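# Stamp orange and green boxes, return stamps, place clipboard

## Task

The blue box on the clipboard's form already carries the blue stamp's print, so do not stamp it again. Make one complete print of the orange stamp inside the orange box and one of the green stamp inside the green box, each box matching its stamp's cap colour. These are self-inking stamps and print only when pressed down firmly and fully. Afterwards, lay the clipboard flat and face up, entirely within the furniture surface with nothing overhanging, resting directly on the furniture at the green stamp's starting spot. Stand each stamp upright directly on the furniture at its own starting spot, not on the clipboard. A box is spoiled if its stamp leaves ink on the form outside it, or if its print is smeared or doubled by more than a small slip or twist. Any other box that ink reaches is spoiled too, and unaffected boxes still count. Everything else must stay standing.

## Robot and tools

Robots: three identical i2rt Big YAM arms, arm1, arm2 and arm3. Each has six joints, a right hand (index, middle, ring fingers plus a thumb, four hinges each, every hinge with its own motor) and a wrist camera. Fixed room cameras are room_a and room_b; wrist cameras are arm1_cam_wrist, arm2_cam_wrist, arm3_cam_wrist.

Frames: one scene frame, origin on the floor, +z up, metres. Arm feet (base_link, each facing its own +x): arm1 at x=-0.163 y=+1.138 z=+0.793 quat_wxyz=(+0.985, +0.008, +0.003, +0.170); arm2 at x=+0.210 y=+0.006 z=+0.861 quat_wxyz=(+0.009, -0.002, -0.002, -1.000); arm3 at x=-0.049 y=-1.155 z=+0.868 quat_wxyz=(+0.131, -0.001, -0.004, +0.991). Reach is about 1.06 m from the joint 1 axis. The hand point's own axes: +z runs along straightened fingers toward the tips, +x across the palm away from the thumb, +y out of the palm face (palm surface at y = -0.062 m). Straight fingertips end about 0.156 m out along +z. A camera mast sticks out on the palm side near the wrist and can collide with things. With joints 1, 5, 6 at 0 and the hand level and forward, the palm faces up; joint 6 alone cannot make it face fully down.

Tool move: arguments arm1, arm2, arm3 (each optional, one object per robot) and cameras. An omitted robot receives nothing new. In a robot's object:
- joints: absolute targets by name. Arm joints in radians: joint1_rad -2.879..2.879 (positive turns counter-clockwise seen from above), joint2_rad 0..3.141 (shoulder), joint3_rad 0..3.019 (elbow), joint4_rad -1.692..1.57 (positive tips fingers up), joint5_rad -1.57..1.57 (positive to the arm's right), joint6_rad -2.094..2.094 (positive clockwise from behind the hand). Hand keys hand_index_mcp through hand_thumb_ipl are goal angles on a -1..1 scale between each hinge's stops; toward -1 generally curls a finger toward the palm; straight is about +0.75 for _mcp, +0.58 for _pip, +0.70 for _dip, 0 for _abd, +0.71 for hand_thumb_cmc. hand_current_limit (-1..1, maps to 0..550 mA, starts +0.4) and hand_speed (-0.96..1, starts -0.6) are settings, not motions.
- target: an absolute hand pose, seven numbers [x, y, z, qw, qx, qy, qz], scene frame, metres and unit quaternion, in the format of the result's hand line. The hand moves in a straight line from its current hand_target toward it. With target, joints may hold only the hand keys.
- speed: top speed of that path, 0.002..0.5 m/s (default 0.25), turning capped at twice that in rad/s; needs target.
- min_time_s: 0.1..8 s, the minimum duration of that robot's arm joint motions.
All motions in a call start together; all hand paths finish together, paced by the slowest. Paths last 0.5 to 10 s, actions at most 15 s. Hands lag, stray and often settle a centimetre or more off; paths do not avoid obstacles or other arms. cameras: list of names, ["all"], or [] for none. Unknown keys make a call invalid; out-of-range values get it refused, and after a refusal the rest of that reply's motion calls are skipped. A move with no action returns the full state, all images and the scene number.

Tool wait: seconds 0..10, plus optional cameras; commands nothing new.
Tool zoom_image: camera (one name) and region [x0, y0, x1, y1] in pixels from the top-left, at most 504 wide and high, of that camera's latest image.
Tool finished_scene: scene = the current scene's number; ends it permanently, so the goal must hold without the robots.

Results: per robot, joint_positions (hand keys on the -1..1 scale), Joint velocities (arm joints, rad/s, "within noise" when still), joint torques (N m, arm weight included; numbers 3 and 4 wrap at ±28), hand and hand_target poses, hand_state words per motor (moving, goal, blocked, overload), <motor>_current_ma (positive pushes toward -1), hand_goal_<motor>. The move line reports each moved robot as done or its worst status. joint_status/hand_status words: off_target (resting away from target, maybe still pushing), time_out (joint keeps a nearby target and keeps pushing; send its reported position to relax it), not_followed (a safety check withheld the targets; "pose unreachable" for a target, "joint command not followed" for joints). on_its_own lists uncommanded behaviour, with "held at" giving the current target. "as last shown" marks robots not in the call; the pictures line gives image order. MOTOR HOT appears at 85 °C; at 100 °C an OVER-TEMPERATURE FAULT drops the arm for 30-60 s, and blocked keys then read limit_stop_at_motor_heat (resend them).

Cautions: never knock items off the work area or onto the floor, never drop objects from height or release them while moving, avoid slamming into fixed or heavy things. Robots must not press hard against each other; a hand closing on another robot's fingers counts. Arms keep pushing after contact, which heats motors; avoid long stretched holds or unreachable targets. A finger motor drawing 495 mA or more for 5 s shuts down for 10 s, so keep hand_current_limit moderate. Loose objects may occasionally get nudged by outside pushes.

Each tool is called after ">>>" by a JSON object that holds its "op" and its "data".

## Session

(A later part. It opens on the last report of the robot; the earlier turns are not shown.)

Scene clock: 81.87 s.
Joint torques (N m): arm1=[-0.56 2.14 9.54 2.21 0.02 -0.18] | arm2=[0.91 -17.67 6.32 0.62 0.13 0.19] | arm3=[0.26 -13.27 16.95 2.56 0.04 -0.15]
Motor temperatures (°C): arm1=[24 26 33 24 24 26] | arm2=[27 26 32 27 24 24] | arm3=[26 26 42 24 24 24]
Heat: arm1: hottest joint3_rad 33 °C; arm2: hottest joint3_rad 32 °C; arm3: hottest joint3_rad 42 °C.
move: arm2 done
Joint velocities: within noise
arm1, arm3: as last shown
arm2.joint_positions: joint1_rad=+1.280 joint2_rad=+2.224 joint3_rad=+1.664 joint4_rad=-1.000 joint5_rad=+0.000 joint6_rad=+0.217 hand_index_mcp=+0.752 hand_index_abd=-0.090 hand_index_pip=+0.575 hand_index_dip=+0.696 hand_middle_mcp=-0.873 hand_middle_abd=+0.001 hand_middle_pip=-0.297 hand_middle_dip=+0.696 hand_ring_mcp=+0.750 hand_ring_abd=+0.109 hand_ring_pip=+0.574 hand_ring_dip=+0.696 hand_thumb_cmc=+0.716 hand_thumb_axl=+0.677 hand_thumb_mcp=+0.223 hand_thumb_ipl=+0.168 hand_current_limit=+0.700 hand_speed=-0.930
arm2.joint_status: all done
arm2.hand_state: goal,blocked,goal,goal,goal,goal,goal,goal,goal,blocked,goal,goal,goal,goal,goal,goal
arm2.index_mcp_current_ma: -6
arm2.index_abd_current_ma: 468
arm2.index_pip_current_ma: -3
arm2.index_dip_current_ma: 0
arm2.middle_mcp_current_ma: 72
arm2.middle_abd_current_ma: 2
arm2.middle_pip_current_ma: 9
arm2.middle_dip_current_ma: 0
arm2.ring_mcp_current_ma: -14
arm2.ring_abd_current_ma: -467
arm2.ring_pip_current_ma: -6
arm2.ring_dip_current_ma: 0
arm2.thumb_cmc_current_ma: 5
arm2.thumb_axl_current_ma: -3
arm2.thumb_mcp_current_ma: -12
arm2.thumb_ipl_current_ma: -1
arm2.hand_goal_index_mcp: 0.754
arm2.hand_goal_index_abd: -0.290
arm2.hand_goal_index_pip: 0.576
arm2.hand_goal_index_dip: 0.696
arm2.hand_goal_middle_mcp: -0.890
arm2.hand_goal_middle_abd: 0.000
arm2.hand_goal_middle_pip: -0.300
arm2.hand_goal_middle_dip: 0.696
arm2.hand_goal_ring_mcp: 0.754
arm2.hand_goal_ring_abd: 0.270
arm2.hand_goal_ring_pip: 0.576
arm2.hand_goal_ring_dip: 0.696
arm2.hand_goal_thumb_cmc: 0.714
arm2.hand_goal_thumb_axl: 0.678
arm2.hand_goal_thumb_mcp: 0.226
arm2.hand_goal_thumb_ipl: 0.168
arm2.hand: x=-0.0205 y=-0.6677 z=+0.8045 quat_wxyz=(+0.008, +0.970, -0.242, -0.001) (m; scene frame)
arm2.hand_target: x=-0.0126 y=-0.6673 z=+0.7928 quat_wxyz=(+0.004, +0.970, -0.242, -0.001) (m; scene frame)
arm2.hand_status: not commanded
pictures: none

>>> {"op": "move", "data": {"arm2": {"joints": {"joint2_rad": 2.246, "joint3_rad": 1.656}, "min_time_s": 0.8}, "cameras": ["arm2_cam_wrist", "arm3_cam_wrist"]}}

>>> {"op": "zoom_image", "data": {"camera": "arm3_cam_wrist", "region": [490, 190, 600, 300]}}

>>> {"op": "zoom_image", "data": {"camera": "arm2_cam_wrist", "region": [230, 0, 380, 150]}}

Scene clock: 83.20 s.
Joint torques (N m): arm1=[-0.56 2.08 9.54 2.18 0.02 -0.17] | arm2=[0.91 -17.32 6.2 0.62 0.13 0.19] | arm3=[0.26 -13.27 16.96 2.55 0.04 -0.15]
Motor temperatures (°C): arm1=[24 26 33 24 24 26] | arm2=[27 26 32 27 24 24] | arm3=[26 26 42 24 24 24]
Heat: arm1: hottest joint3_rad 33 °C; arm2: hottest joint3_rad 32 °C; arm3: hottest joint3_rad 42 °C.
move: arm2 done
Joint velocities: within noise
arm1.joint_positions: joint1_rad=+0.489 joint2_rad=+0.629 joint3_rad=+1.427 joint4_rad=-1.426 joint5_rad=-0.106 joint6_rad=+1.194 hand_index_mcp=+0.754 hand_index_abd=+0.080 hand_index_pip=+0.577 hand_index_dip=+0.696 hand_middle_mcp=-0.881 hand_middle_abd=+0.001 hand_middle_pip=-0.298 hand_middle_dip=+0.696 hand_ring_mcp=+0.754 hand_ring_abd=-0.068 hand_ring_pip=+0.577 hand_ring_dip=+0.696 hand_thumb_cmc=+0.714 hand_thumb_axl=+0.677 hand_thumb_mcp=+0.225 hand_thumb_ipl=+0.168 hand_current_limit=+0.700 hand_speed=-0.880
arm1.joint_status: not commanded
arm1.hand_state: goal,goal,goal,goal,goal,goal,goal,goal,goal,goal,goal,goal,goal,goal,goal,goal
arm1.index_mcp_current_ma: 0
arm1.index_abd_current_ma: 0
arm1.index_pip_current_ma: 0
arm1.index_dip_current_ma: 0
arm1.middle_mcp_current_ma: 10
arm1.middle_abd_current_ma: 0
arm1.middle_pip_current_ma: 1
arm1.middle_dip_current_ma: 0
arm1.ring_mcp_current_ma: 0
arm1.ring_abd_current_ma: 11
arm1.ring_pip_current_ma: 0
arm1.ring_dip_current_ma: 0
arm1.thumb_cmc_current_ma: 0
arm1.thumb_axl_current_ma: 0
arm1.thumb_mcp_current_ma: 0
arm1.thumb_ipl_current_ma: 0
arm1.hand_goal_index_mcp: 0.754
arm1.hand_goal_index_abd: 0.080
arm1.hand_goal_index_pip: 0.576
arm1.hand_goal_index_dip: 0.696
arm1.hand_goal_middle_mcp: -0.890
arm1.hand_goal_middle_abd: 0.000
arm1.hand_goal_middle_pip: -0.300
arm1.hand_goal_middle_dip: 0.696
arm1.hand_goal_ring_mcp: 0.754
arm1.hand_goal_ring_abd: -0.080
arm1.hand_goal_ring_pip: 0.576
arm1.hand_goal_ring_dip: 0.696
arm1.hand_goal_thumb_cmc: 0.714
arm1.hand_goal_thumb_axl: 0.678
arm1.hand_goal_thumb_mcp: 0.226
arm1.hand_goal_thumb_ipl: 0.168
arm1.hand: x=+0.0504 y=+1.2573 z=+1.3325 quat_wxyz=(-0.155, +0.719, +0.521, +0.432) (m; scene frame)
arm1.hand_target: x=+0.0476 y=+1.2580 z=+1.3424 quat_wxyz=(-0.160, +0.712, +0.523, +0.441) (m; scene frame)
arm1.hand_status: not commanded
arm2.joint_positions: joint1_rad=+1.280 joint2_rad=+2.225 joint3_rad=+1.664 joint4_rad=-1.000 joint5_rad=+0.000 joint6_rad=+0.217 hand_index_mcp=+0.753 hand_index_abd=-0.090 hand_index_pip=+0.575 hand_index_dip=+0.696 hand_middle_mcp=-0.873 hand_middle_abd=+0.001 hand_middle_pip=-0.297 hand_middle_dip=+0.696 hand_ring_mcp=+0.751 hand_ring_abd=+0.109 hand_ring_pip=+0.574 hand_ring_dip=+0.696 hand_thumb_cmc=+0.716 hand_thumb_axl=+0.677 hand_thumb_mcp=+0.223 hand_thumb_ipl=+0.168 hand_current_limit=+0.700 hand_speed=-0.930
arm2.joint_status: all done
arm2.hand_state: goal,blocked,goal,goal,goal,goal,goal,goal,goal,blocked,goal,goal,goal,goal,goal,goal
arm2.index_mcp_current_ma: -5
arm2.index_abd_current_ma: 467
arm2.index_pip_current_ma: -2
arm2.index_dip_current_ma: 0
arm2.middle_mcp_current_ma: 72
arm2.middle_abd_current_ma: 2
arm2.middle_pip_current_ma: 9
arm2.middle_dip_current_ma: 0
arm2.ring_mcp_current_ma: -12
arm2.ring_abd_current_ma: -467
arm2.ring_pip_current_ma: -6
arm2.ring_dip_current_ma: 0
arm2.thumb_cmc_current_ma: 5
arm2.thumb_axl_current_ma: -3
arm2.thumb_mcp_current_ma: -12
arm2.thumb_ipl_current_ma: -1
arm2.hand_goal_index_mcp: 0.754
arm2.hand_goal_index_abd: -0.290
arm2.hand_goal_index_pip: 0.576
arm2.hand_goal_index_dip: 0.696
arm2.hand_goal_middle_mcp: -0.890
arm2.hand_goal_middle_abd: 0.000
arm2.hand_goal_middle_pip: -0.300
arm2.hand_goal_middle_dip: 0.696
arm2.hand_goal_ring_mcp: 0.754
arm2.hand_goal_ring_abd: 0.270
arm2.hand_goal_ring_pip: 0.576
arm2.hand_goal_ring_dip: 0.696
arm2.hand_goal_thumb_cmc: 0.714
arm2.hand_goal_thumb_axl: 0.678
arm2.hand_goal_thumb_mcp: 0.226
arm2.hand_goal_thumb_ipl: 0.168
arm2.hand: x=-0.0205 y=-0.6675 z=+0.8040 quat_wxyz=(+0.008, +0.970, -0.242, -0.002) (m; scene frame)
arm2.hand_target: x=-0.0122 y=-0.6653 z=+0.7875 quat_wxyz=(+0.000, +0.970, -0.242, -0.001) (m; scene frame)
arm2.hand_status: not commanded
arm3: as last shown
pictures: arm2_cam_wrist, arm3_cam_wrist
Images, in order (width x height): arm2_cam_wrist 672x504, arm3_cam_wrist 672x504.

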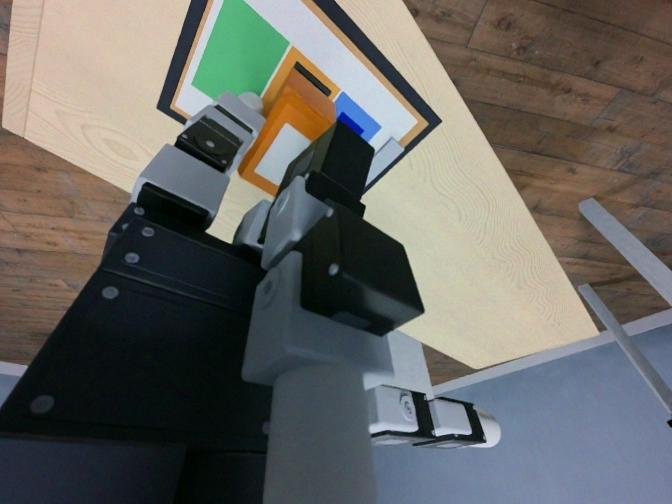

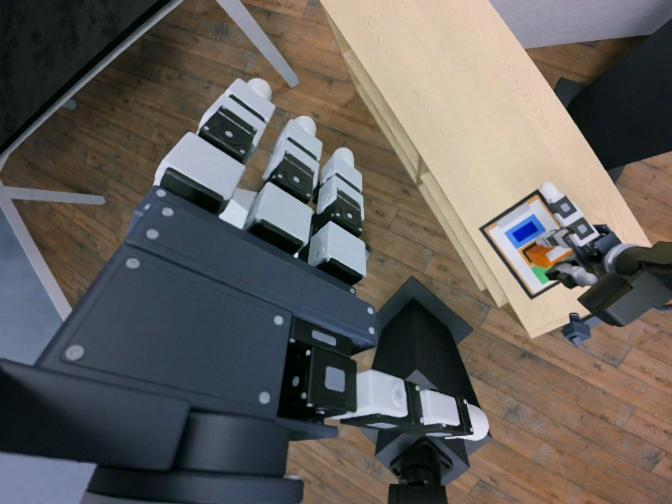

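Scaled by 4.582 from the camera's 672x504 image, which has a finer 960x720 frame.

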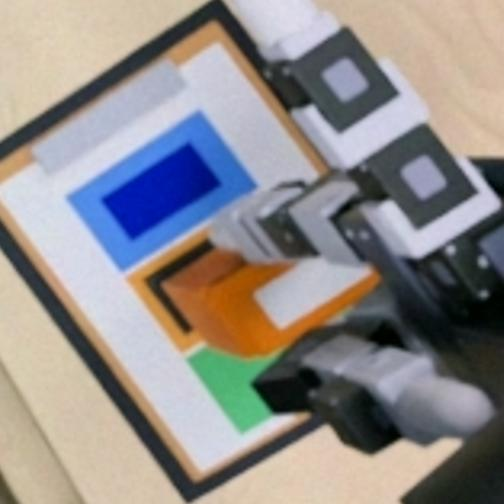

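Scaled by 3.360 from the camera's 672x504 image, which has a finer 960x720 frame.

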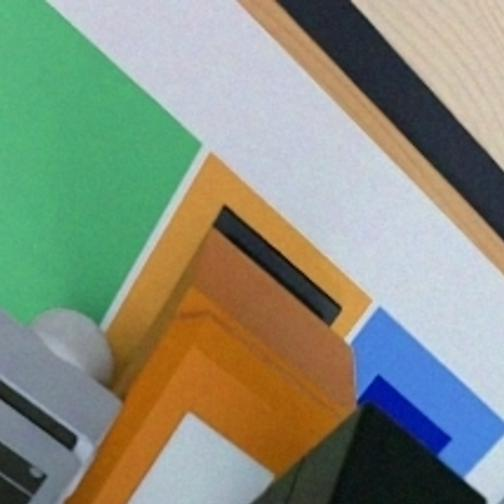

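>>> {"op": "move", "data": {"arm2": {"joints": {"hand_index_abd": -0.10, "hand_ring_abd": 0.11}}}}

>>> {"op": "move", "data": {"arm2": {"joints": {"hand_index_abd": 0.08, "hand_ring_abd": -0.08}}, "cameras": ["arm2_cam_wrist", "arm3_cam_wrist"]}}

>>> {"op": "zoom_image", "data": {"camera": "arm3_cam_wrist", "region": [490, 190, 600, 300]}}

>>> {"op": "zoom_image", "data": {"camera": "arm2_cam_wrist", "region": [230, 0, 380, 150]}}

Scene clock: 84.20 s.
Joint torques (N m): arm1=[-0.56 2.14 9.55 2.21 0.03 -0.18] | arm2=[0.97 -17.26 6.19 0.62 0.12 0.19] | arm3=[0.21 -13.27 16.95 2.54 0.04 -0.15]
Motor temperatures (°C): arm1=[24 26 33 24 24 26] | arm2=[27 26 32 27 24 24] | arm3=[26 26 42 24 24 24]
Heat: arm1: hottest joint3_rad 33 °C; arm2: hottest joint3_rad 32 °C; arm3: hottest joint3_rad 42 °C.
move: arm2 off_target
Joint velocities: within noise
arm1, arm3: as last shown
arm2.joint_positions: joint1_rad=+1.280 joint2_rad=+2.225 joint3_rad=+1.664 joint4_rad=-0.999 joint5_rad=+0.000 joint6_rad=+0.217 hand_index_mcp=+0.753 hand_index_abd=-0.079 hand_index_pip=+0.575 hand_index_dip=+0.696 hand_middle_mcp=-0.873 hand_middle_abd=+0.001 hand_middle_pip=-0.297 hand_middle_dip=+0.696 hand_ring_mcp=+0.751 hand_ring_abd=+0.103 hand_ring_pip=+0.574 hand_ring_dip=+0.696 hand_thumb_cmc=+0.716 hand_thumb_axl=+0.677 hand_thumb_mcp=+0.223 hand_thumb_ipl=+0.168 hand_current_limit=+0.700 hand_speed=-0.930
arm2.joint_status: hand_index_abd off_target (ended at -0.079, target -0.100); the others done
arm2.hand_state: goal,blocked,goal,goal,goal,goal,goal,goal,goal,goal,goal,goal,goal,goal,goal,goal
arm2.index_mcp_current_ma: -5
arm2.index_abd_current_ma: 71
arm2.index_pip_current_ma: -2
arm2.index_dip_current_ma: 0
arm2.middle_mcp_current_ma: 72
arm2.middle_abd_current_ma: 2
arm2.middle_pip_current_ma: 9
arm2.middle_dip_current_ma: 0
arm2.ring_mcp_current_ma: -12
arm2.ring_abd_current_ma: -22
arm2.ring_pip_current_ma: -6
arm2.ring_dip_current_ma: 0
arm2.thumb_cmc_current_ma: 5
arm2.thumb_axl_current_ma: -3
arm2.thumb_mcp_current_ma: -12
arm2.thumb_ipl_current_ma: -1
arm2.hand_goal_index_mcp: 0.754
arm2.hand_goal_index_abd: -0.100
arm2.hand_goal_index_pip: 0.576
arm2.hand_goal_index_dip: 0.696
arm2.hand_goal_middle_mcp: -0.890
arm2.hand_goal_middle_abd: 0.000
arm2.hand_goal_middle_pip: -0.300
arm2.hand_goal_middle_dip: 0.696
arm2.hand_goal_ring_mcp: 0.754
arm2.hand_goal_ring_abd: 0.110
arm2.hand_goal_ring_pip: 0.576
arm2.hand_goal_ring_dip: 0.696
arm2.hand_goal_thumb_cmc: 0.714
arm2.hand_goal_thumb_axl: 0.678
arm2.hand_goal_thumb_mcp: 0.226
arm2.hand_goal_thumb_ipl: 0.168
arm2.hand: x=-0.0205 y=-0.6676 z=+0.8038 quat_wxyz=(+0.008, +0.970, -0.242, -0.002) (m; scene frame)
arm2.hand_target: x=-0.0121 y=-0.6653 z=+0.7873 quat_wxyz=(+0.000, +0.970, -0.242, -0.001) (m; scene frame)
arm2.hand_status: not commanded
pictures: none

Scene clock: 85.30 s.
Joint torques (N m): arm1=[-0.56 2.14 9.52 2.18 0.02 -0.17] | arm2=[0.91 -17.49 6.17 0.62 0.12 0.19] | arm3=[0.21 -13.27 16.96 2.54 0.03 -0.15]
Motor temperatures (°C): arm1=[24 26 33 24 24 26] | arm2=[27 26 32 27 24 24] | arm3=[26 26 42 24 24 24]
Heat: arm1: hottest joint3_rad 33 °C; arm2: hottest joint3_rad 32 °C; arm3: hottest joint3_rad 42 °C.
move: arm2 done
Joint velocities: within noise
arm1, arm3: as last shown
arm2.joint_positions: joint1_rad=+1.280 joint2_rad=+2.228 joint3_rad=+1.664 joint4_rad=-1.000 joint5_rad=+0.000 joint6_rad=+0.217 hand_index_mcp=+0.753 hand_index_abd=+0.076 hand_index_pip=+0.575 hand_index_dip=+0.696 hand_middle_mcp=-0.873 hand_middle_abd=+0.001 hand_middle_pip=-0.297 hand_middle_dip=+0.696 hand_ring_mcp=+0.751 hand_ring_abd=-0.076 hand_ring_pip=+0.574 hand_ring_dip=+0.696 hand_thumb_cmc=+0.716 hand_thumb_axl=+0.677 hand_thumb_mcp=+0.223 hand_thumb_ipl=+0.168 hand_current_limit=+0.700 hand_speed=-0.930
arm2.joint_status: all done
arm2.hand_state: goal,goal,goal,goal,goal,goal,goal,goal,goal,goal,goal,goal,goal,goal,goal,goal
arm2.index_mcp_current_ma: -5
arm2.index_abd_current_ma: -12
arm2.index_pip_current_ma: -2
arm2.index_dip_current_ma: 0
arm2.middle_mcp_current_ma: 72
arm2.middle_abd_current_ma: 2
arm2.middle_pip_current_ma: 9
arm2.middle_dip_current_ma: 0
arm2.ring_mcp_current_ma: -12
arm2.ring_abd_current_ma: 11
arm2.ring_pip_current_ma: -6
arm2.ring_dip_current_ma: 0
arm2.thumb_cmc_current_ma: 5
arm2.thumb_axl_current_ma: -3
arm2.thumb_mcp_current_ma: -12
arm2.thumb_ipl_current_ma: -1
arm2.hand_goal_index_mcp: 0.754
arm2.hand_goal_index_abd: 0.080
arm2.hand_goal_index_pip: 0.576
arm2.hand_goal_index_dip: 0.696
arm2.hand_goal_middle_mcp: -0.890
arm2.hand_goal_middle_abd: 0.000
arm2.hand_goal_middle_pip: -0.300
arm2.hand_goal_middle_dip: 0.696
arm2.hand_goal_ring_mcp: 0.754
arm2.hand_goal_ring_abd: -0.080
arm2.hand_goal_ring_pip: 0.576
arm2.hand_goal_ring_dip: 0.696
arm2.hand_goal_thumb_cmc: 0.714
arm2.hand_goal_thumb_axl: 0.678
arm2.hand_goal_thumb_mcp: 0.226
arm2.hand_goal_thumb_ipl: 0.168
arm2.hand: x=-0.0204 y=-0.6670 z=+0.8019 quat_wxyz=(+0.006, +0.970, -0.242, -0.001) (m; scene frame)
arm2.hand_target: x=-0.0122 y=-0.6653 z=+0.7875 quat_wxyz=(+0.000, +0.970, -0.242, -0.001) (m; scene frame)
arm2.hand_status: not commanded
pictures: arm2_cam_wrist, arm3_cam_wrist
Images, in order (width x height): arm2_cam_wrist 672x504, arm3_cam_wrist 672x504.

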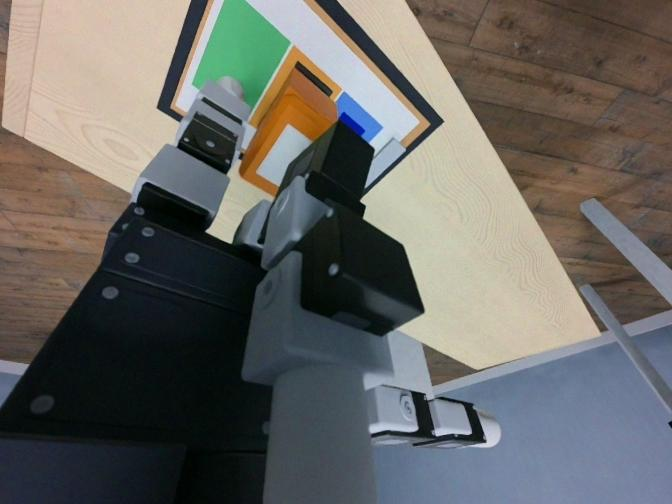

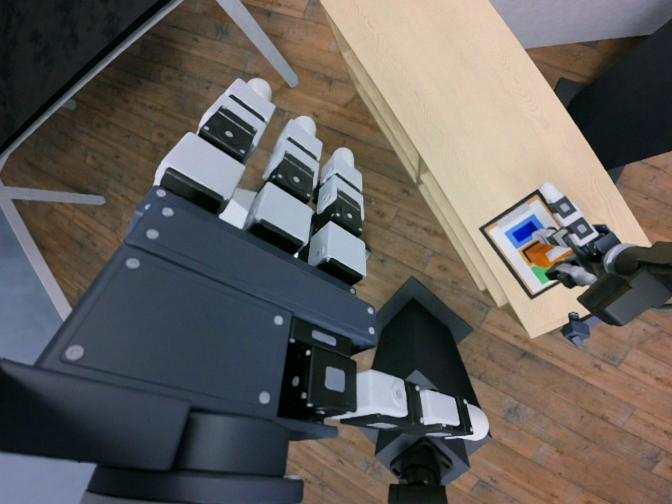

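Scaled by 4.582 from the camera's 672x504 image, which has a finer 960x720 frame.

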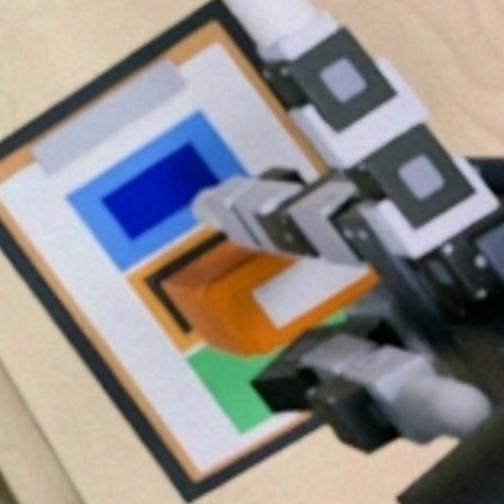

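Scaled by 3.360 from the camera's 672x504 image, which has a finer 960x720 frame.

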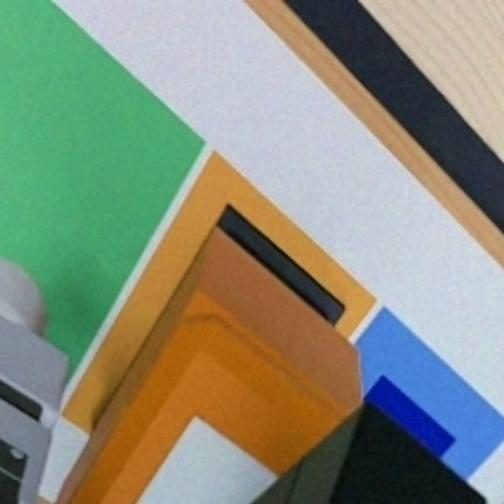

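>>> {"op": "move", "data": {"arm2": {"joints": {"joint2_rad": 2.189, "joint3_rad": 1.720, "joint4_rad": -1.057}, "min_time_s": 1.2}}}

>>> {"op": "move", "data": {"arm2": {"joints": {"joint2_rad": 2.096, "joint3_rad": 1.782, "joint4_rad": -1.212}, "min_time_s": 2}, "cameras": ["arm2_cam_wrist", "arm3_cam_wrist"]}}

>>> {"op": "zoom_image", "data": {"camera": "arm3_cam_wrist", "region": [490, 190, 600, 300]}}

Scene clock: 87.30 s.
Joint torques (N m): arm1=[-0.5 2.02 9.55 2.21 0.02 -0.17] | arm2=[0.97 -19.49 10.47 -0.27 0.12 0.19] | arm3=[0.26 -13.27 16.96 2.55 0.03 -0.16]
Motor temperatures (°C): arm1=[24 26 33 24 24 26] | arm2=[27 26 32 27 24 24] | arm3=[26 26 42 24 24 24]
Heat: arm1: hottest joint3_rad 33 °C; arm2: hottest joint3_rad 32 °C; arm3: hottest joint3_rad 42 °C.
move: arm2 done
Joint velocities: within noise
arm1, arm3: as last shown
arm2.joint_positions: joint1_rad=+1.280 joint2_rad=+2.202 joint3_rad=+1.676 joint4_rad=-1.046 joint5_rad=+0.000 joint6_rad=+0.217 hand_index_mcp=+0.753 hand_index_abd=+0.076 hand_index_pip=+0.575 hand_index_dip=+0.696 hand_middle_mcp=-0.873 hand_middle_abd=+0.001 hand_middle_pip=-0.297 hand_middle_dip=+0.696 hand_ring_mcp=+0.751 hand_ring_abd=-0.076 hand_ring_pip=+0.574 hand_ring_dip=+0.696 hand_thumb_cmc=+0.716 hand_thumb_axl=+0.677 hand_thumb_mcp=+0.223 hand_thumb_ipl=+0.168 hand_current_limit=+0.700 hand_speed=-0.930
arm2.joint_status: all done
arm2.hand_state: goal,goal,goal,goal,goal,goal,goal,goal,goal,goal,goal,goal,goal,goal,goal,goal
arm2.index_mcp_current_ma: -5
arm2.index_abd_current_ma: -12
arm2.index_pip_current_ma: -2
arm2.index_dip_current_ma: 0
arm2.middle_mcp_current_ma: 72
arm2.middle_abd_current_ma: 2
arm2.middle_pip_current_ma: 9
arm2.middle_dip_current_ma: 0
arm2.ring_mcp_current_ma: -12
arm2.ring_abd_current_ma: 11
arm2.ring_pip_current_ma: -6
arm2.ring_dip_current_ma: 0
arm2.thumb_cmc_current_ma: 5
arm2.thumb_axl_current_ma: -3
arm2.thumb_mcp_current_ma: -12
arm2.thumb_ipl_current_ma: -1
arm2.hand_goal_index_mcp: 0.754
arm2.hand_goal_index_abd: 0.080
arm2.hand_goal_index_pip: 0.576
arm2.hand_goal_index_dip: 0.696
arm2.hand_goal_middle_mcp: -0.890
arm2.hand_goal_middle_abd: 0.000
arm2.hand_goal_middle_pip: -0.300
arm2.hand_goal_middle_dip: 0.696
arm2.hand_goal_ring_mcp: 0.754
arm2.hand_goal_ring_abd: -0.080
arm2.hand_goal_ring_pip: 0.576
arm2.hand_goal_ring_dip: 0.696
arm2.hand_goal_thumb_cmc: 0.714
arm2.hand_goal_thumb_axl: 0.678
arm2.hand_goal_thumb_mcp: 0.226
arm2.hand_goal_thumb_ipl: 0.168
arm2.hand: x=-0.0199 y=-0.6654 z=+0.8206 quat_wxyz=(+0.001, +0.970, -0.242, -0.001) (m; scene frame)
arm2.hand_target: x=-0.0174 y=-0.6852 z=+0.8476 quat_wxyz=(+0.025, +0.970, -0.242, -0.002) (m; scene frame)
arm2.hand_status: not commanded
pictures: none

Scene clock: 89.63 s.
Joint torques (N m): arm1=[-0.56 2.14 9.54 2.19 0.02 -0.18] | arm2=[0.91 -19.37 11.34 -0.24 0.12 0.19] | arm3=[0.21 -13.27 16.96 2.55 0.04 -0.15]
Motor temperatures (°C): arm1=[24 26 33 24 24 26] | arm2=[27 26 32 27 24 24] | arm3=[26 26 42 24 24 24]
Heat: arm1: hottest joint3_rad 33 °C; arm2: hottest joint3_rad 32 °C; arm3: hottest joint3_rad 42 °C.
move: arm2 done
Joint velocities: within noise
arm1: as last shown
arm2.joint_positions: joint1_rad=+1.280 joint2_rad=+2.111 joint3_rad=+1.733 joint4_rad=-1.202 joint5_rad=+0.000 joint6_rad=+0.217 hand_index_mcp=+0.753 hand_index_abd=+0.076 hand_index_pip=+0.575 hand_index_dip=+0.696 hand_middle_mcp=-0.873 hand_middle_abd=+0.001 hand_middle_pip=-0.297 hand_middle_dip=+0.696 hand_ring_mcp=+0.751 hand_ring_abd=-0.076 hand_ring_pip=+0.574 hand_ring_dip=+0.696 hand_thumb_cmc=+0.716 hand_thumb_axl=+0.677 hand_thumb_mcp=+0.223 hand_thumb_ipl=+0.168 hand_current_limit=+0.700 hand_speed=-0.930
arm2.joint_status: all done
arm2.hand_state: goal,goal,goal,goal,goal,goal,goal,goal,goal,goal,goal,goal,goal,goal,goal,goal
arm2.index_mcp_current_ma: -5
arm2.index_abd_current_ma: -12
arm2.index_pip_current_ma: -2
arm2.index_dip_current_ma: 0
arm2.middle_mcp_current_ma: 72
arm2.middle_abd_current_ma: 2
arm2.middle_pip_current_ma: 9
arm2.middle_dip_current_ma: 0
arm2.ring_mcp_current_ma: -12
arm2.ring_abd_current_ma: 11
arm2.ring_pip_current_ma: -6
arm2.ring_dip_current_ma: 0
arm2.thumb_cmc_current_ma: 5
arm2.thumb_axl_current_ma: -3
arm2.thumb_mcp_current_ma: -12
arm2.thumb_ipl_current_ma: -1
arm2.hand_goal_index_mcp: 0.754
arm2.hand_goal_index_abd: 0.080
arm2.hand_goal_index_pip: 0.576
arm2.hand_goal_index_dip: 0.696
arm2.hand_goal_middle_mcp: -0.890
arm2.hand_goal_middle_abd: 0.000
arm2.hand_goal_middle_pip: -0.300
arm2.hand_goal_middle_dip: 0.696
arm2.hand_goal_ring_mcp: 0.754
arm2.hand_goal_ring_abd: -0.080
arm2.hand_goal_ring_pip: 0.576
arm2.hand_goal_ring_dip: 0.696
arm2.hand_goal_thumb_cmc: 0.714
arm2.hand_goal_thumb_axl: 0.678
arm2.hand_goal_thumb_mcp: 0.226
arm2.hand_goal_thumb_ipl: 0.168
arm2.hand: x=-0.0190 y=-0.6630 z=+0.8956 quat_wxyz=(-0.002, +0.970, -0.242, -0.001) (m; scene frame)
arm2.hand_target: x=-0.0161 y=-0.6815 z=+0.9269 quat_wxyz=(+0.025, +0.970, -0.242, -0.002) (m; scene frame)
arm2.hand_status: not commanded
arm3.joint_positions: joint1_rad=-0.649 joint2_rad=+1.340 joint3_rad=+1.579 joint4_rad=-1.005 joint5_rad=+0.001 joint6_rad=+1.052 hand_index_mcp=+0.755 hand_index_abd=+0.000 hand_index_pip=+0.577 hand_index_dip=+0.696 hand_middle_mcp=+0.755 hand_middle_abd=+0.000 hand_middle_pip=+0.577 hand_middle_dip=+0.696 hand_ring_mcp=+0.755 hand_ring_abd=+0.000 hand_ring_pip=+0.577 hand_ring_dip=+0.696 hand_thumb_cmc=+0.715 hand_thumb_axl=+0.677 hand_thumb_mcp=+0.225 hand_thumb_ipl=+0.168 hand_current_limit=+0.700 hand_speed=-0.880
arm3.joint_status: not commanded
arm3.hand_state: goal,goal,goal,goal,goal,goal,goal,goal,goal,goal,goal,goal,goal,goal,goal,goal
arm3.index_mcp_current_ma: 2
arm3.index_abd_current_ma: 0
arm3.index_pip_current_ma: 1
arm3.index_dip_current_ma: 0
arm3.middle_mcp_current_ma: 2
arm3.middle_abd_current_ma: 0
arm3.middle_pip_current_ma: 1
arm3.middle_dip_current_ma: 0
arm3.ring_mcp_current_ma: 2
arm3.ring_abd_current_ma: 1
arm3.ring_pip_current_ma: 1
arm3.ring_dip_current_ma: 0
arm3.thumb_cmc_current_ma: 2
arm3.thumb_axl_current_ma: -1
arm3.thumb_mcp_current_ma: -2
arm3.thumb_ipl_current_ma: -1
arm3.hand_goal_index_mcp: 0.754
arm3.hand_goal_index_abd: 0.000
arm3.hand_goal_index_pip: 0.576
arm3.hand_goal_index_dip: 0.696
arm3.hand_goal_middle_mcp: 0.754
arm3.hand_goal_middle_abd: 0.000
arm3.hand_goal_middle_pip: 0.576
arm3.hand_goal_middle_dip: 0.696
arm3.hand_goal_ring_mcp: 0.754
arm3.hand_goal_ring_abd: 0.000
arm3.hand_goal_ring_pip: 0.576
arm3.hand_goal_ring_dip: 0.696
arm3.hand_goal_thumb_cmc: 0.714
arm3.hand_goal_thumb_axl: 0.678
arm3.hand_goal_thumb_mcp: 0.226
arm3.hand_goal_thumb_ipl: 0.168
arm3.hand: x=-0.3292 y=-0.6581 z=+1.3204 quat_wxyz=(-0.294, +0.178, +0.902, +0.261) (m; scene frame)
arm3.hand_target: x=-0.3345 y=-0.6510 z=+1.3524 quat_wxyz=(-0.317, +0.172, +0.889, +0.283) (m; scene frame)
arm3.hand_status: not commanded
pictures: arm2_cam_wrist, arm3_cam_wrist
Images, in order (width x height): arm2_cam_wrist 672x504, arm3_cam_wrist 672x504.

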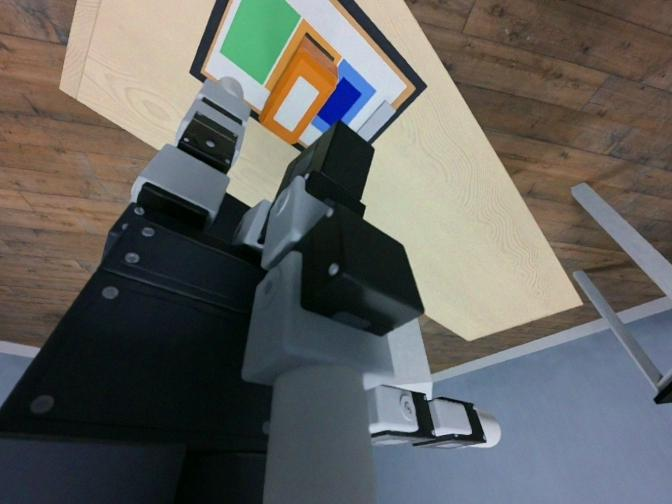

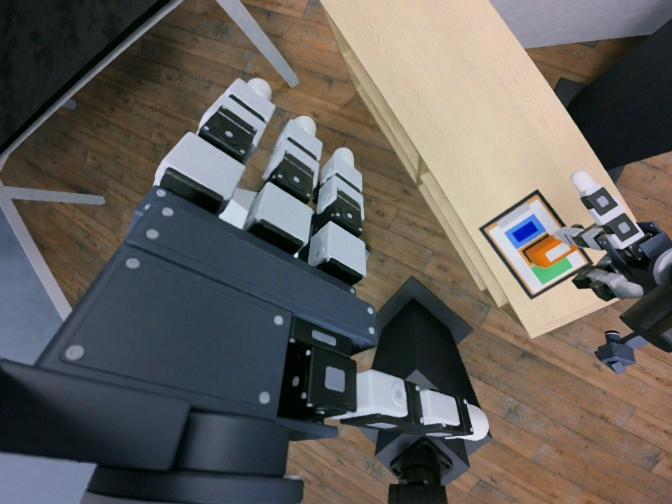

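Scaled by 4.582 from the camera's 672x504 image, which has a finer 960x720 frame.

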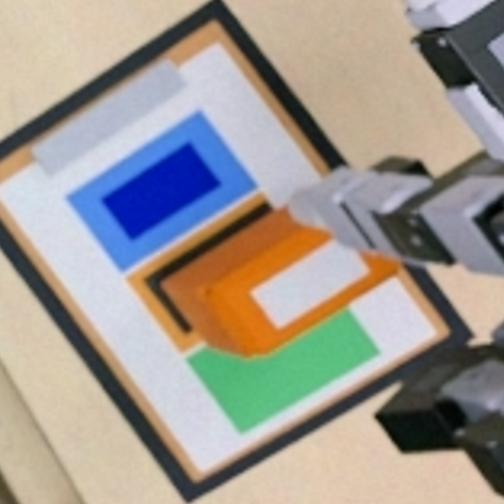

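>>> {"op": "move", "data": {"arm2": {"joints": {"hand_speed": -0.7, "hand_index_mcp": -1, "hand_index_pip": -0.25, "hand_index_abd": 0, "hand_middle_mcp": -1, "hand_middle_pip": -0.3, "hand_ring_mcp": -1, "hand_ring_pip": 0.9, "hand_ring_abd": 0, "joint1_rad": 1.317, "joint6_rad": 0.255}, "min_time_s": 2}}}

>>> {"op": "move", "data": {"arm2": {"joints": {"joint2_rad": 2.261, "joint3_rad": 1.508, "joint4_rad": -0.818}, "min_time_s": 3}, "cameras": ["arm2_cam_wrist", "arm3_cam_wrist"]}}

>>> {"op": "zoom_image", "data": {"camera": "arm3_cam_wrist", "region": [490, 190, 600, 300]}}

Scene clock: 92.57 s.
Joint torques (N m): arm1=[-0.44 2.14 9.52 2.21 0.03 -0.18] | arm2=[1.08 -19.55 11.44 -0.13 0.16 0.19] | arm3=[0.21 -13.22 16.95 2.56 0.03 -0.16]
Motor temperatures (°C): arm1=[24 26 33 24 24 26] | arm2=[27 27 32 27 24 24] | arm3=[26 26 42 24 24 24]
Heat: arm1: hottest joint3_rad 33 °C; arm2: hottest joint3_rad 32 °C; arm3: hottest joint3_rad 42 °C.
move: arm2 off_target
Joint velocities: within noise
arm1, arm3: as last shown
arm2.joint_positions: joint1_rad=+1.303 joint2_rad=+2.111 joint3_rad=+1.733 joint4_rad=-1.203 joint5_rad=+0.000 joint6_rad=+0.243 hand_index_mcp=-0.984 hand_index_abd=+0.003 hand_index_pip=-0.247 hand_index_dip=+0.696 hand_middle_mcp=-0.973 hand_middle_abd=+0.001 hand_middle_pip=-0.297 hand_middle_dip=+0.696 hand_ring_mcp=-0.978 hand_ring_abd=-0.003 hand_ring_pip=+0.900 hand_ring_dip=+0.696 hand_thumb_cmc=+0.716 hand_thumb_axl=+0.677 hand_thumb_mcp=+0.223 hand_thumb_ipl=+0.168 hand_current_limit=+0.700 hand_speed=-0.700
arm2.joint_status: hand_middle_mcp off_target (ended at -0.973, target -1.000); hand_ring_mcp off_target (ended at -0.978, target -1.000); the others done
arm2.hand_state: goal,goal,goal,goal,blocked,goal,goal,goal,blocked,goal,goal,goal,goal,goal,goal,goal
arm2.index_mcp_current_ma: 64
arm2.index_abd_current_ma: 9
arm2.index_pip_current_ma: 10
arm2.index_dip_current_ma: 0
arm2.middle_mcp_current_ma: 117
arm2.middle_abd_current_ma: 2
arm2.middle_pip_current_ma: 11
arm2.middle_dip_current_ma: 1
arm2.ring_mcp_current_ma: 94
arm2.ring_abd_current_ma: -9
arm2.ring_pip_current_ma: 0
arm2.ring_dip_current_ma: 0
arm2.thumb_cmc_current_ma: 5
arm2.thumb_axl_current_ma: -3
arm2.thumb_mcp_current_ma: -12
arm2.thumb_ipl_current_ma: -1
arm2.hand_goal_index_mcp: -1.000
arm2.hand_goal_index_abd: 0.000
arm2.hand_goal_index_pip: -0.250
arm2.hand_goal_index_dip: 0.696
arm2.hand_goal_middle_mcp: -1.000
arm2.hand_goal_middle_abd: 0.000
arm2.hand_goal_middle_pip: -0.300
arm2.hand_goal_middle_dip: 0.696
arm2.hand_goal_ring_mcp: -1.000
arm2.hand_goal_ring_abd: 0.000
arm2.hand_goal_ring_pip: 0.900
arm2.hand_goal_ring_dip: 0.696
arm2.hand_goal_thumb_cmc: 0.714
arm2.hand_goal_thumb_axl: 0.678
arm2.hand_goal_thumb_mcp: 0.226
arm2.hand_goal_thumb_ipl: 0.168
arm2.hand: x=-0.0050 y=-0.6664 z=+0.8956 quat_wxyz=(-0.002, +0.970, -0.243, -0.001) (m; scene frame)
arm2.hand_target: x=-0.0006 y=-0.6853 z=+0.9268 quat_wxyz=(+0.025, +0.970, -0.243, -0.001) (m; scene frame)
arm2.hand_status: not commanded
pictures: none

Scene clock: 95.93 s.
Joint torques (N m): arm1=[-0.56 2.08 9.55 2.19 0.02 -0.18] | arm2=[1.08 -17.26 5.74 0.69 0.16 0.2] | arm3=[0.21 -13.22 16.96 2.55 0.03 -0.16]
Motor temperatures (°C): arm1=[24 26 33 24 24 26] | arm2=[27 27 32 27 24 24] | arm3=[26 26 42 24 24 24]
Heat: arm1: hottest joint3_rad 33 °C; arm2: hottest joint3_rad 32 °C; arm3: hottest joint3_rad 42 °C.
move: arm2 done
Joint velocities: within noise
arm1, arm3: as last shown
arm2.joint_positions: joint1_rad=+1.303 joint2_rad=+2.248 joint3_rad=+1.512 joint4_rad=-0.830 joint5_rad=+0.000 joint6_rad=+0.243 hand_index_mcp=-0.985 hand_index_abd=+0.003 hand_index_pip=-0.247 hand_index_dip=+0.696 hand_middle_mcp=-0.973 hand_middle_abd=+0.001 hand_middle_pip=-0.297 hand_middle_dip=+0.696 hand_ring_mcp=-0.979 hand_ring_abd=-0.003 hand_ring_pip=+0.900 hand_ring_dip=+0.696 hand_thumb_cmc=+0.716 hand_thumb_axl=+0.677 hand_thumb_mcp=+0.223 hand_thumb_ipl=+0.168 hand_current_limit=+0.700 hand_speed=-0.700
arm2.joint_status: all done
arm2.hand_state: goal,goal,goal,goal,blocked,goal,goal,goal,blocked,goal,goal,goal,goal,goal,goal,goal
arm2.index_mcp_current_ma: 61
arm2.index_abd_current_ma: 9
arm2.index_pip_current_ma: 9
arm2.index_dip_current_ma: 0
arm2.middle_mcp_current_ma: 117
arm2.middle_abd_current_ma: 2
arm2.middle_pip_current_ma: 11
arm2.middle_dip_current_ma: 1
arm2.ring_mcp_current_ma: 91
arm2.ring_abd_current_ma: -9
arm2.ring_pip_current_ma: 0
arm2.ring_dip_current_ma: 0
arm2.thumb_cmc_current_ma: 5
arm2.thumb_axl_current_ma: -3
arm2.thumb_mcp_current_ma: -12
arm2.thumb_ipl_current_ma: -1
arm2.hand_goal_index_mcp: -1.000
arm2.hand_goal_index_abd: 0.000
arm2.hand_goal_index_pip: -0.250
arm2.hand_goal_index_dip: 0.696
arm2.hand_goal_middle_mcp: -1.000
arm2.hand_goal_middle_abd: 0.000
arm2.hand_goal_middle_pip: -0.300
arm2.hand_goal_middle_dip: 0.696
arm2.hand_goal_ring_mcp: -1.000
arm2.hand_goal_ring_abd: 0.000
arm2.hand_goal_ring_pip: 0.900
arm2.hand_goal_ring_dip: 0.696
arm2.hand_goal_thumb_cmc: 0.714
arm2.hand_goal_thumb_axl: 0.678
arm2.hand_goal_thumb_mcp: 0.226
arm2.hand_goal_thumb_ipl: 0.168
arm2.hand: x=+0.0021 y=-0.6368 z=+0.7434 quat_wxyz=(+0.005, +0.970, -0.244, -0.001) (m; scene frame)
arm2.hand_target: x=+0.0105 y=-0.6366 z=+0.7345 quat_wxyz=(+0.002, +0.970, -0.243, -0.001) (m; scene frame)
arm2.hand_status: not commanded
pictures: arm2_cam_wrist, arm3_cam_wrist
Images, in order (width x height): arm2_cam_wrist 672x504, arm3_cam_wrist 672x504.

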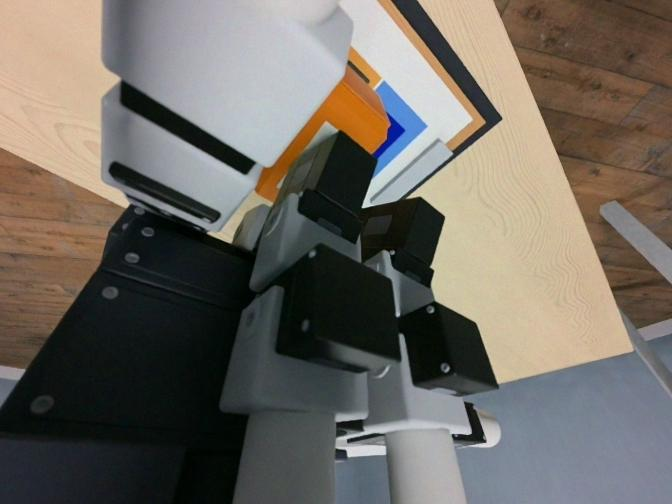

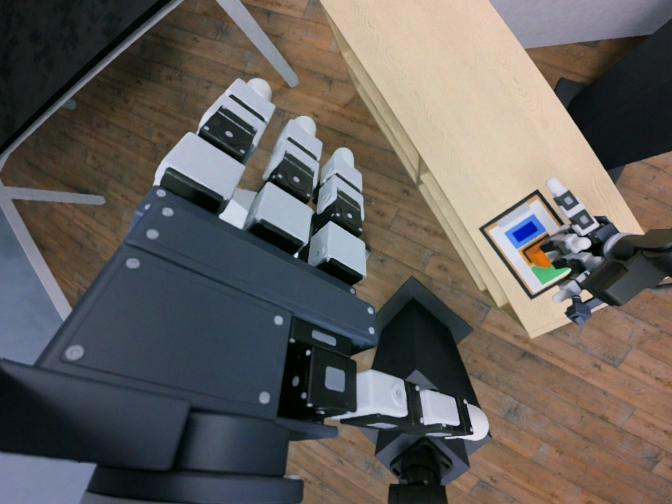

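Scaled by 4.582 from the camera's 672x504 image, which has a finer 960x720 frame.

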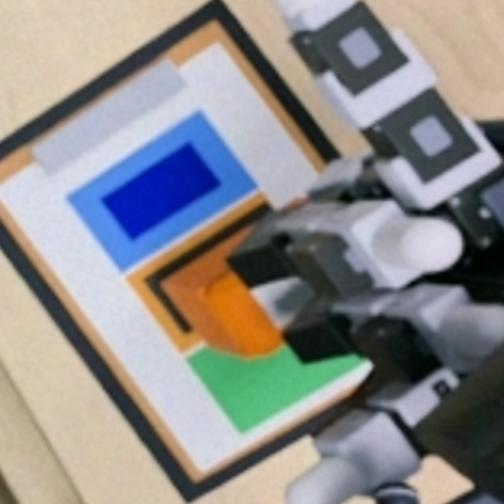

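>>> {"op": "move", "data": {"arm2": {"joints": {"joint2_rad": 2.314, "joint3_rad": 1.508, "joint4_rad": -0.766}, "min_time_s": 1.5}}}

>>> {"op": "move", "data": {"arm2": {"joints": {"joint2_rad": 2.344, "joint3_rad": 1.504, "joint4_rad": -0.737}, "min_time_s": 1.5}, "cameras": ["arm2_cam_wrist", "arm3_cam_wrist"]}}

>>> {"op": "zoom_image", "data": {"camera": "arm3_cam_wrist", "region": [490, 190, 600, 300]}}

Scene clock: 98.13 s.
Joint torques (N m): arm1=[-0.56 2.14 9.55 2.22 0.02 -0.17] | arm2=[1.08 -16.09 5.57 0.94 0.16 0.18] | arm3=[0.21 -13.27 16.96 2.54 0.04 -0.16]
Motor temperatures (°C): arm1=[24 26 33 24 24 26] | arm2=[27 27 32 27 24 24] | arm3=[26 26 42 24 24 24]
Heat: arm1: hottest joint3_rad 33 °C; arm2: hottest joint3_rad 32 °C; arm3: hottest joint3_rad 42 °C.
move: arm2 done
Joint velocities: within noise
arm1, arm3: as last shown
arm2.joint_positions: joint1_rad=+1.303 joint2_rad=+2.284 joint3_rad=+1.512 joint4_rad=-0.785 joint5_rad=+0.000 joint6_rad=+0.244 hand_index_mcp=-0.985 hand_index_abd=+0.003 hand_index_pip=-0.247 hand_index_dip=+0.696 hand_middle_mcp=-0.974 hand_middle_abd=+0.001 hand_middle_pip=-0.295 hand_middle_dip=+0.697 hand_ring_mcp=-0.979 hand_ring_abd=-0.003 hand_ring_pip=+0.900 hand_ring_dip=+0.696 hand_thumb_cmc=+0.716 hand_thumb_axl=+0.677 hand_thumb_mcp=+0.223 hand_thumb_ipl=+0.168 hand_current_limit=+0.700 hand_speed=-0.700
arm2.joint_status: all done
arm2.hand_state: goal,goal,goal,goal,blocked,goal,goal,goal,blocked,goal,goal,goal,goal,goal,goal,goal
arm2.index_mcp_current_ma: 61
arm2.index_abd_current_ma: 9
arm2.index_pip_current_ma: 9
arm2.index_dip_current_ma: 0
arm2.middle_mcp_current_ma: 111
arm2.middle_abd_current_ma: 2
arm2.middle_pip_current_ma: 19
arm2.middle_dip_current_ma: 3
arm2.ring_mcp_current_ma: 91
arm2.ring_abd_current_ma: -9
arm2.ring_pip_current_ma: 0
arm2.ring_dip_current_ma: 0
arm2.thumb_cmc_current_ma: 5
arm2.thumb_axl_current_ma: -3
arm2.thumb_mcp_current_ma: -12
arm2.thumb_ipl_current_ma: -1
arm2.hand_goal_index_mcp: -1.000
arm2.hand_goal_index_abd: 0.000
arm2.hand_goal_index_pip: -0.250
arm2.hand_goal_index_dip: 0.696
arm2.hand_goal_middle_mcp: -1.000
arm2.hand_goal_middle_abd: 0.000
arm2.hand_goal_middle_pip: -0.300
arm2.hand_goal_middle_dip: 0.696
arm2.hand_goal_ring_mcp: -1.000
arm2.hand_goal_ring_abd: 0.000
arm2.hand_goal_ring_pip: 0.900
arm2.hand_goal_ring_dip: 0.696
arm2.hand_goal_thumb_cmc: 0.714
arm2.hand_goal_thumb_axl: 0.678
arm2.hand_goal_thumb_mcp: 0.226
arm2.hand_goal_thumb_ipl: 0.168
arm2.hand: x=+0.0015 y=-0.6385 z=+0.7234 quat_wxyz=(+0.009, +0.970, -0.244, -0.001) (m; scene frame)
arm2.hand_target: x=+0.0107 y=-0.6352 z=+0.7044 quat_wxyz=(+0.002, +0.970, -0.243, -0.001) (m; scene frame)
arm2.hand_status: not commanded
pictures: none

Scene clock: 99.93 s.
Joint torques (N m): arm1=[-0.62 2.08 9.54 2.18 0.03 -0.17] | arm2=[1.03 -14.68 5.23 1.06 0.16 0.16] | arm3=[0.26 -13.27 16.96 2.55 0.04 -0.15]
Motor temperatures (°C): arm1=[24 26 33 24 24 26] | arm2=[27 27 32 27 24 24] | arm3=[26 26 42 24 24 24]
Heat: arm1: hottest joint3_rad 33 °C; arm2: hottest joint3_rad 32 °C; arm3: hottest joint3_rad 42 °C.
move: arm2 done
Joint velocities: within noise
arm1.joint_positions: joint1_rad=+0.489 joint2_rad=+0.629 joint3_rad=+1.427 joint4_rad=-1.426 joint5_rad=-0.106 joint6_rad=+1.194 hand_index_mcp=+0.754 hand_index_abd=+0.080 hand_index_pip=+0.577 hand_index_dip=+0.696 hand_middle_mcp=-0.881 hand_middle_abd=+0.001 hand_middle_pip=-0.298 hand_middle_dip=+0.696 hand_ring_mcp=+0.754 hand_ring_abd=-0.068 hand_ring_pip=+0.577 hand_ring_dip=+0.696 hand_thumb_cmc=+0.714 hand_thumb_axl=+0.677 hand_thumb_mcp=+0.225 hand_thumb_ipl=+0.168 hand_current_limit=+0.700 hand_speed=-0.880
arm1.joint_status: not commanded
arm1.hand_state: goal,goal,goal,goal,goal,goal,goal,goal,goal,goal,goal,goal,goal,goal,goal,goal
arm1.index_mcp_current_ma: 0
arm1.index_abd_current_ma: 0
arm1.index_pip_current_ma: 0
arm1.index_dip_current_ma: 0
arm1.middle_mcp_current_ma: 10
arm1.middle_abd_current_ma: 0
arm1.middle_pip_current_ma: 1
arm1.middle_dip_current_ma: 0
arm1.ring_mcp_current_ma: 0
arm1.ring_abd_current_ma: 11
arm1.ring_pip_current_ma: 0
arm1.ring_dip_current_ma: 0
arm1.thumb_cmc_current_ma: 0
arm1.thumb_axl_current_ma: 0
arm1.thumb_mcp_current_ma: 0
arm1.thumb_ipl_current_ma: 0
arm1.hand_goal_index_mcp: 0.754
arm1.hand_goal_index_abd: 0.080
arm1.hand_goal_index_pip: 0.576
arm1.hand_goal_index_dip: 0.696
arm1.hand_goal_middle_mcp: -0.890
arm1.hand_goal_middle_abd: 0.000
arm1.hand_goal_middle_pip: -0.300
arm1.hand_goal_middle_dip: 0.696
arm1.hand_goal_ring_mcp: 0.754
arm1.hand_goal_ring_abd: -0.080
arm1.hand_goal_ring_pip: 0.576
arm1.hand_goal_ring_dip: 0.696
arm1.hand_goal_thumb_cmc: 0.714
arm1.hand_goal_thumb_axl: 0.678
arm1.hand_goal_thumb_mcp: 0.226
arm1.hand_goal_thumb_ipl: 0.168
arm1.hand: x=+0.0504 y=+1.2573 z=+1.3325 quat_wxyz=(-0.155, +0.719, +0.521, +0.432) (m; scene frame)
arm1.hand_target: x=+0.0476 y=+1.2580 z=+1.3424 quat_wxyz=(-0.160, +0.712, +0.523, +0.441) (m; scene frame)
arm1.hand_status: not commanded
arm2.joint_positions: joint1_rad=+1.303 joint2_rad=+2.295 joint3_rad=+1.512 joint4_rad=-0.758 joint5_rad=+0.000 joint6_rad=+0.246 hand_index_mcp=-0.985 hand_index_abd=+0.003 hand_index_pip=-0.247 hand_index_dip=+0.696 hand_middle_mcp=-0.980 hand_middle_abd=+0.001 hand_middle_pip=-0.289 hand_middle_dip=+0.700 hand_ring_mcp=-0.979 hand_ring_abd=-0.003 hand_ring_pip=+0.900 hand_ring_dip=+0.696 hand_thumb_cmc=+0.716 hand_thumb_axl=+0.677 hand_thumb_mcp=+0.223 hand_thumb_ipl=+0.168 hand_current_limit=+0.700 hand_speed=-0.700
arm2.joint_status: all done
arm2.hand_state: goal,goal,goal,goal,blocked,goal,goal,goal,blocked,goal,goal,goal,goal,goal,goal,goal
arm2.index_mcp_current_ma: 61
arm2.index_abd_current_ma: 9
arm2.index_pip_current_ma: 9
arm2.index_dip_current_ma: 0
arm2.middle_mcp_current_ma: 86
arm2.middle_abd_current_ma: 2
arm2.middle_pip_current_ma: 42
arm2.middle_dip_current_ma: 12
arm2.ring_mcp_current_ma: 91
arm2.ring_abd_current_ma: -9
arm2.ring_pip_current_ma: 0
arm2.ring_dip_current_ma: 0
arm2.thumb_cmc_current_ma: 5
arm2.thumb_axl_current_ma: -3
arm2.thumb_mcp_current_ma: -12
arm2.thumb_ipl_current_ma: -1
arm2.hand_goal_index_mcp: -1.000
arm2.hand_goal_index_abd: 0.000
arm2.hand_goal_index_pip: -0.250
arm2.hand_goal_index_dip: 0.696
arm2.hand_goal_middle_mcp: -1.000
arm2.hand_goal_middle_abd: 0.000
arm2.hand_goal_middle_pip: -0.300
arm2.hand_goal_middle_dip: 0.696
arm2.hand_goal_ring_mcp: -1.000
arm2.hand_goal_ring_abd: 0.000
arm2.hand_goal_ring_pip: 0.900
arm2.hand_goal_ring_dip: 0.696
arm2.hand_goal_thumb_cmc: 0.714
arm2.hand_goal_thumb_axl: 0.678
arm2.hand_goal_thumb_mcp: 0.226
arm2.hand_goal_thumb_ipl: 0.168
arm2.hand: x=+0.0005 y=-0.6419 z=+0.7186 quat_wxyz=(+0.017, +0.969, -0.245, -0.001) (m; scene frame)
arm2.hand_target: x=+0.0116 y=-0.6314 z=+0.6856 quat_wxyz=(-0.001, +0.970, -0.243, -0.001) (m; scene frame)
arm2.hand_status: not commanded
arm3: as last shown
pictures: arm2_cam_wrist, arm3_cam_wrist
Images, in order (width x height): arm2_cam_wrist 672x504, arm3_cam_wrist 672x504.

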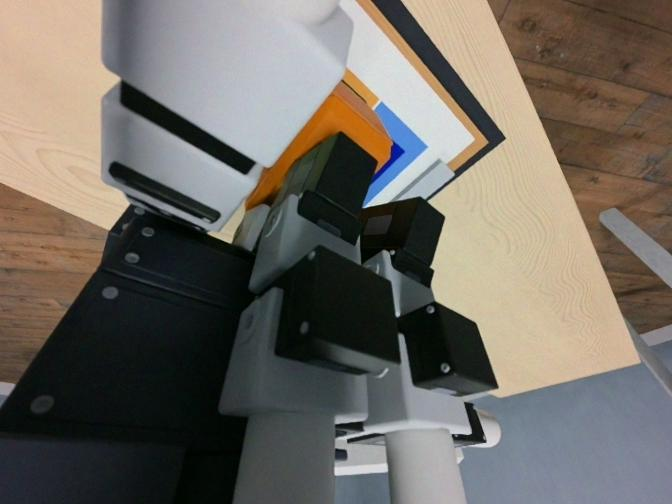

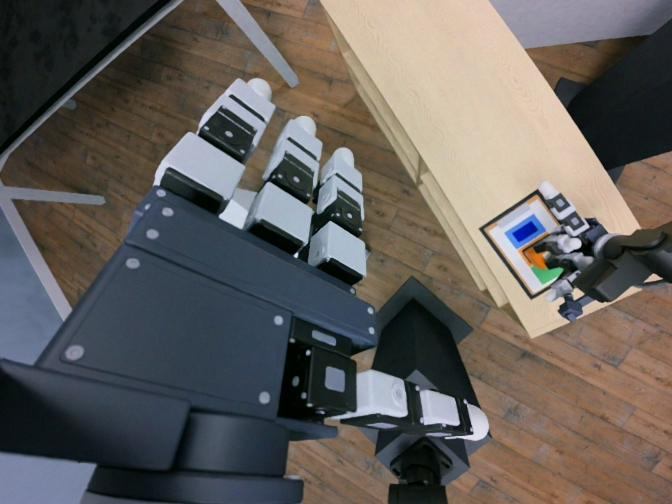

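Scaled by 4.582 from the camera's 672x504 image, which has a finer 960x720 frame.

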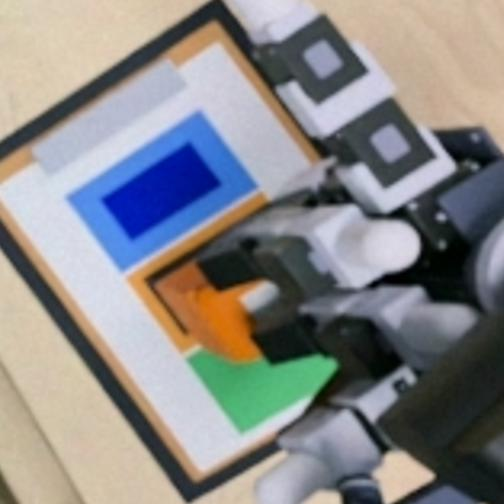

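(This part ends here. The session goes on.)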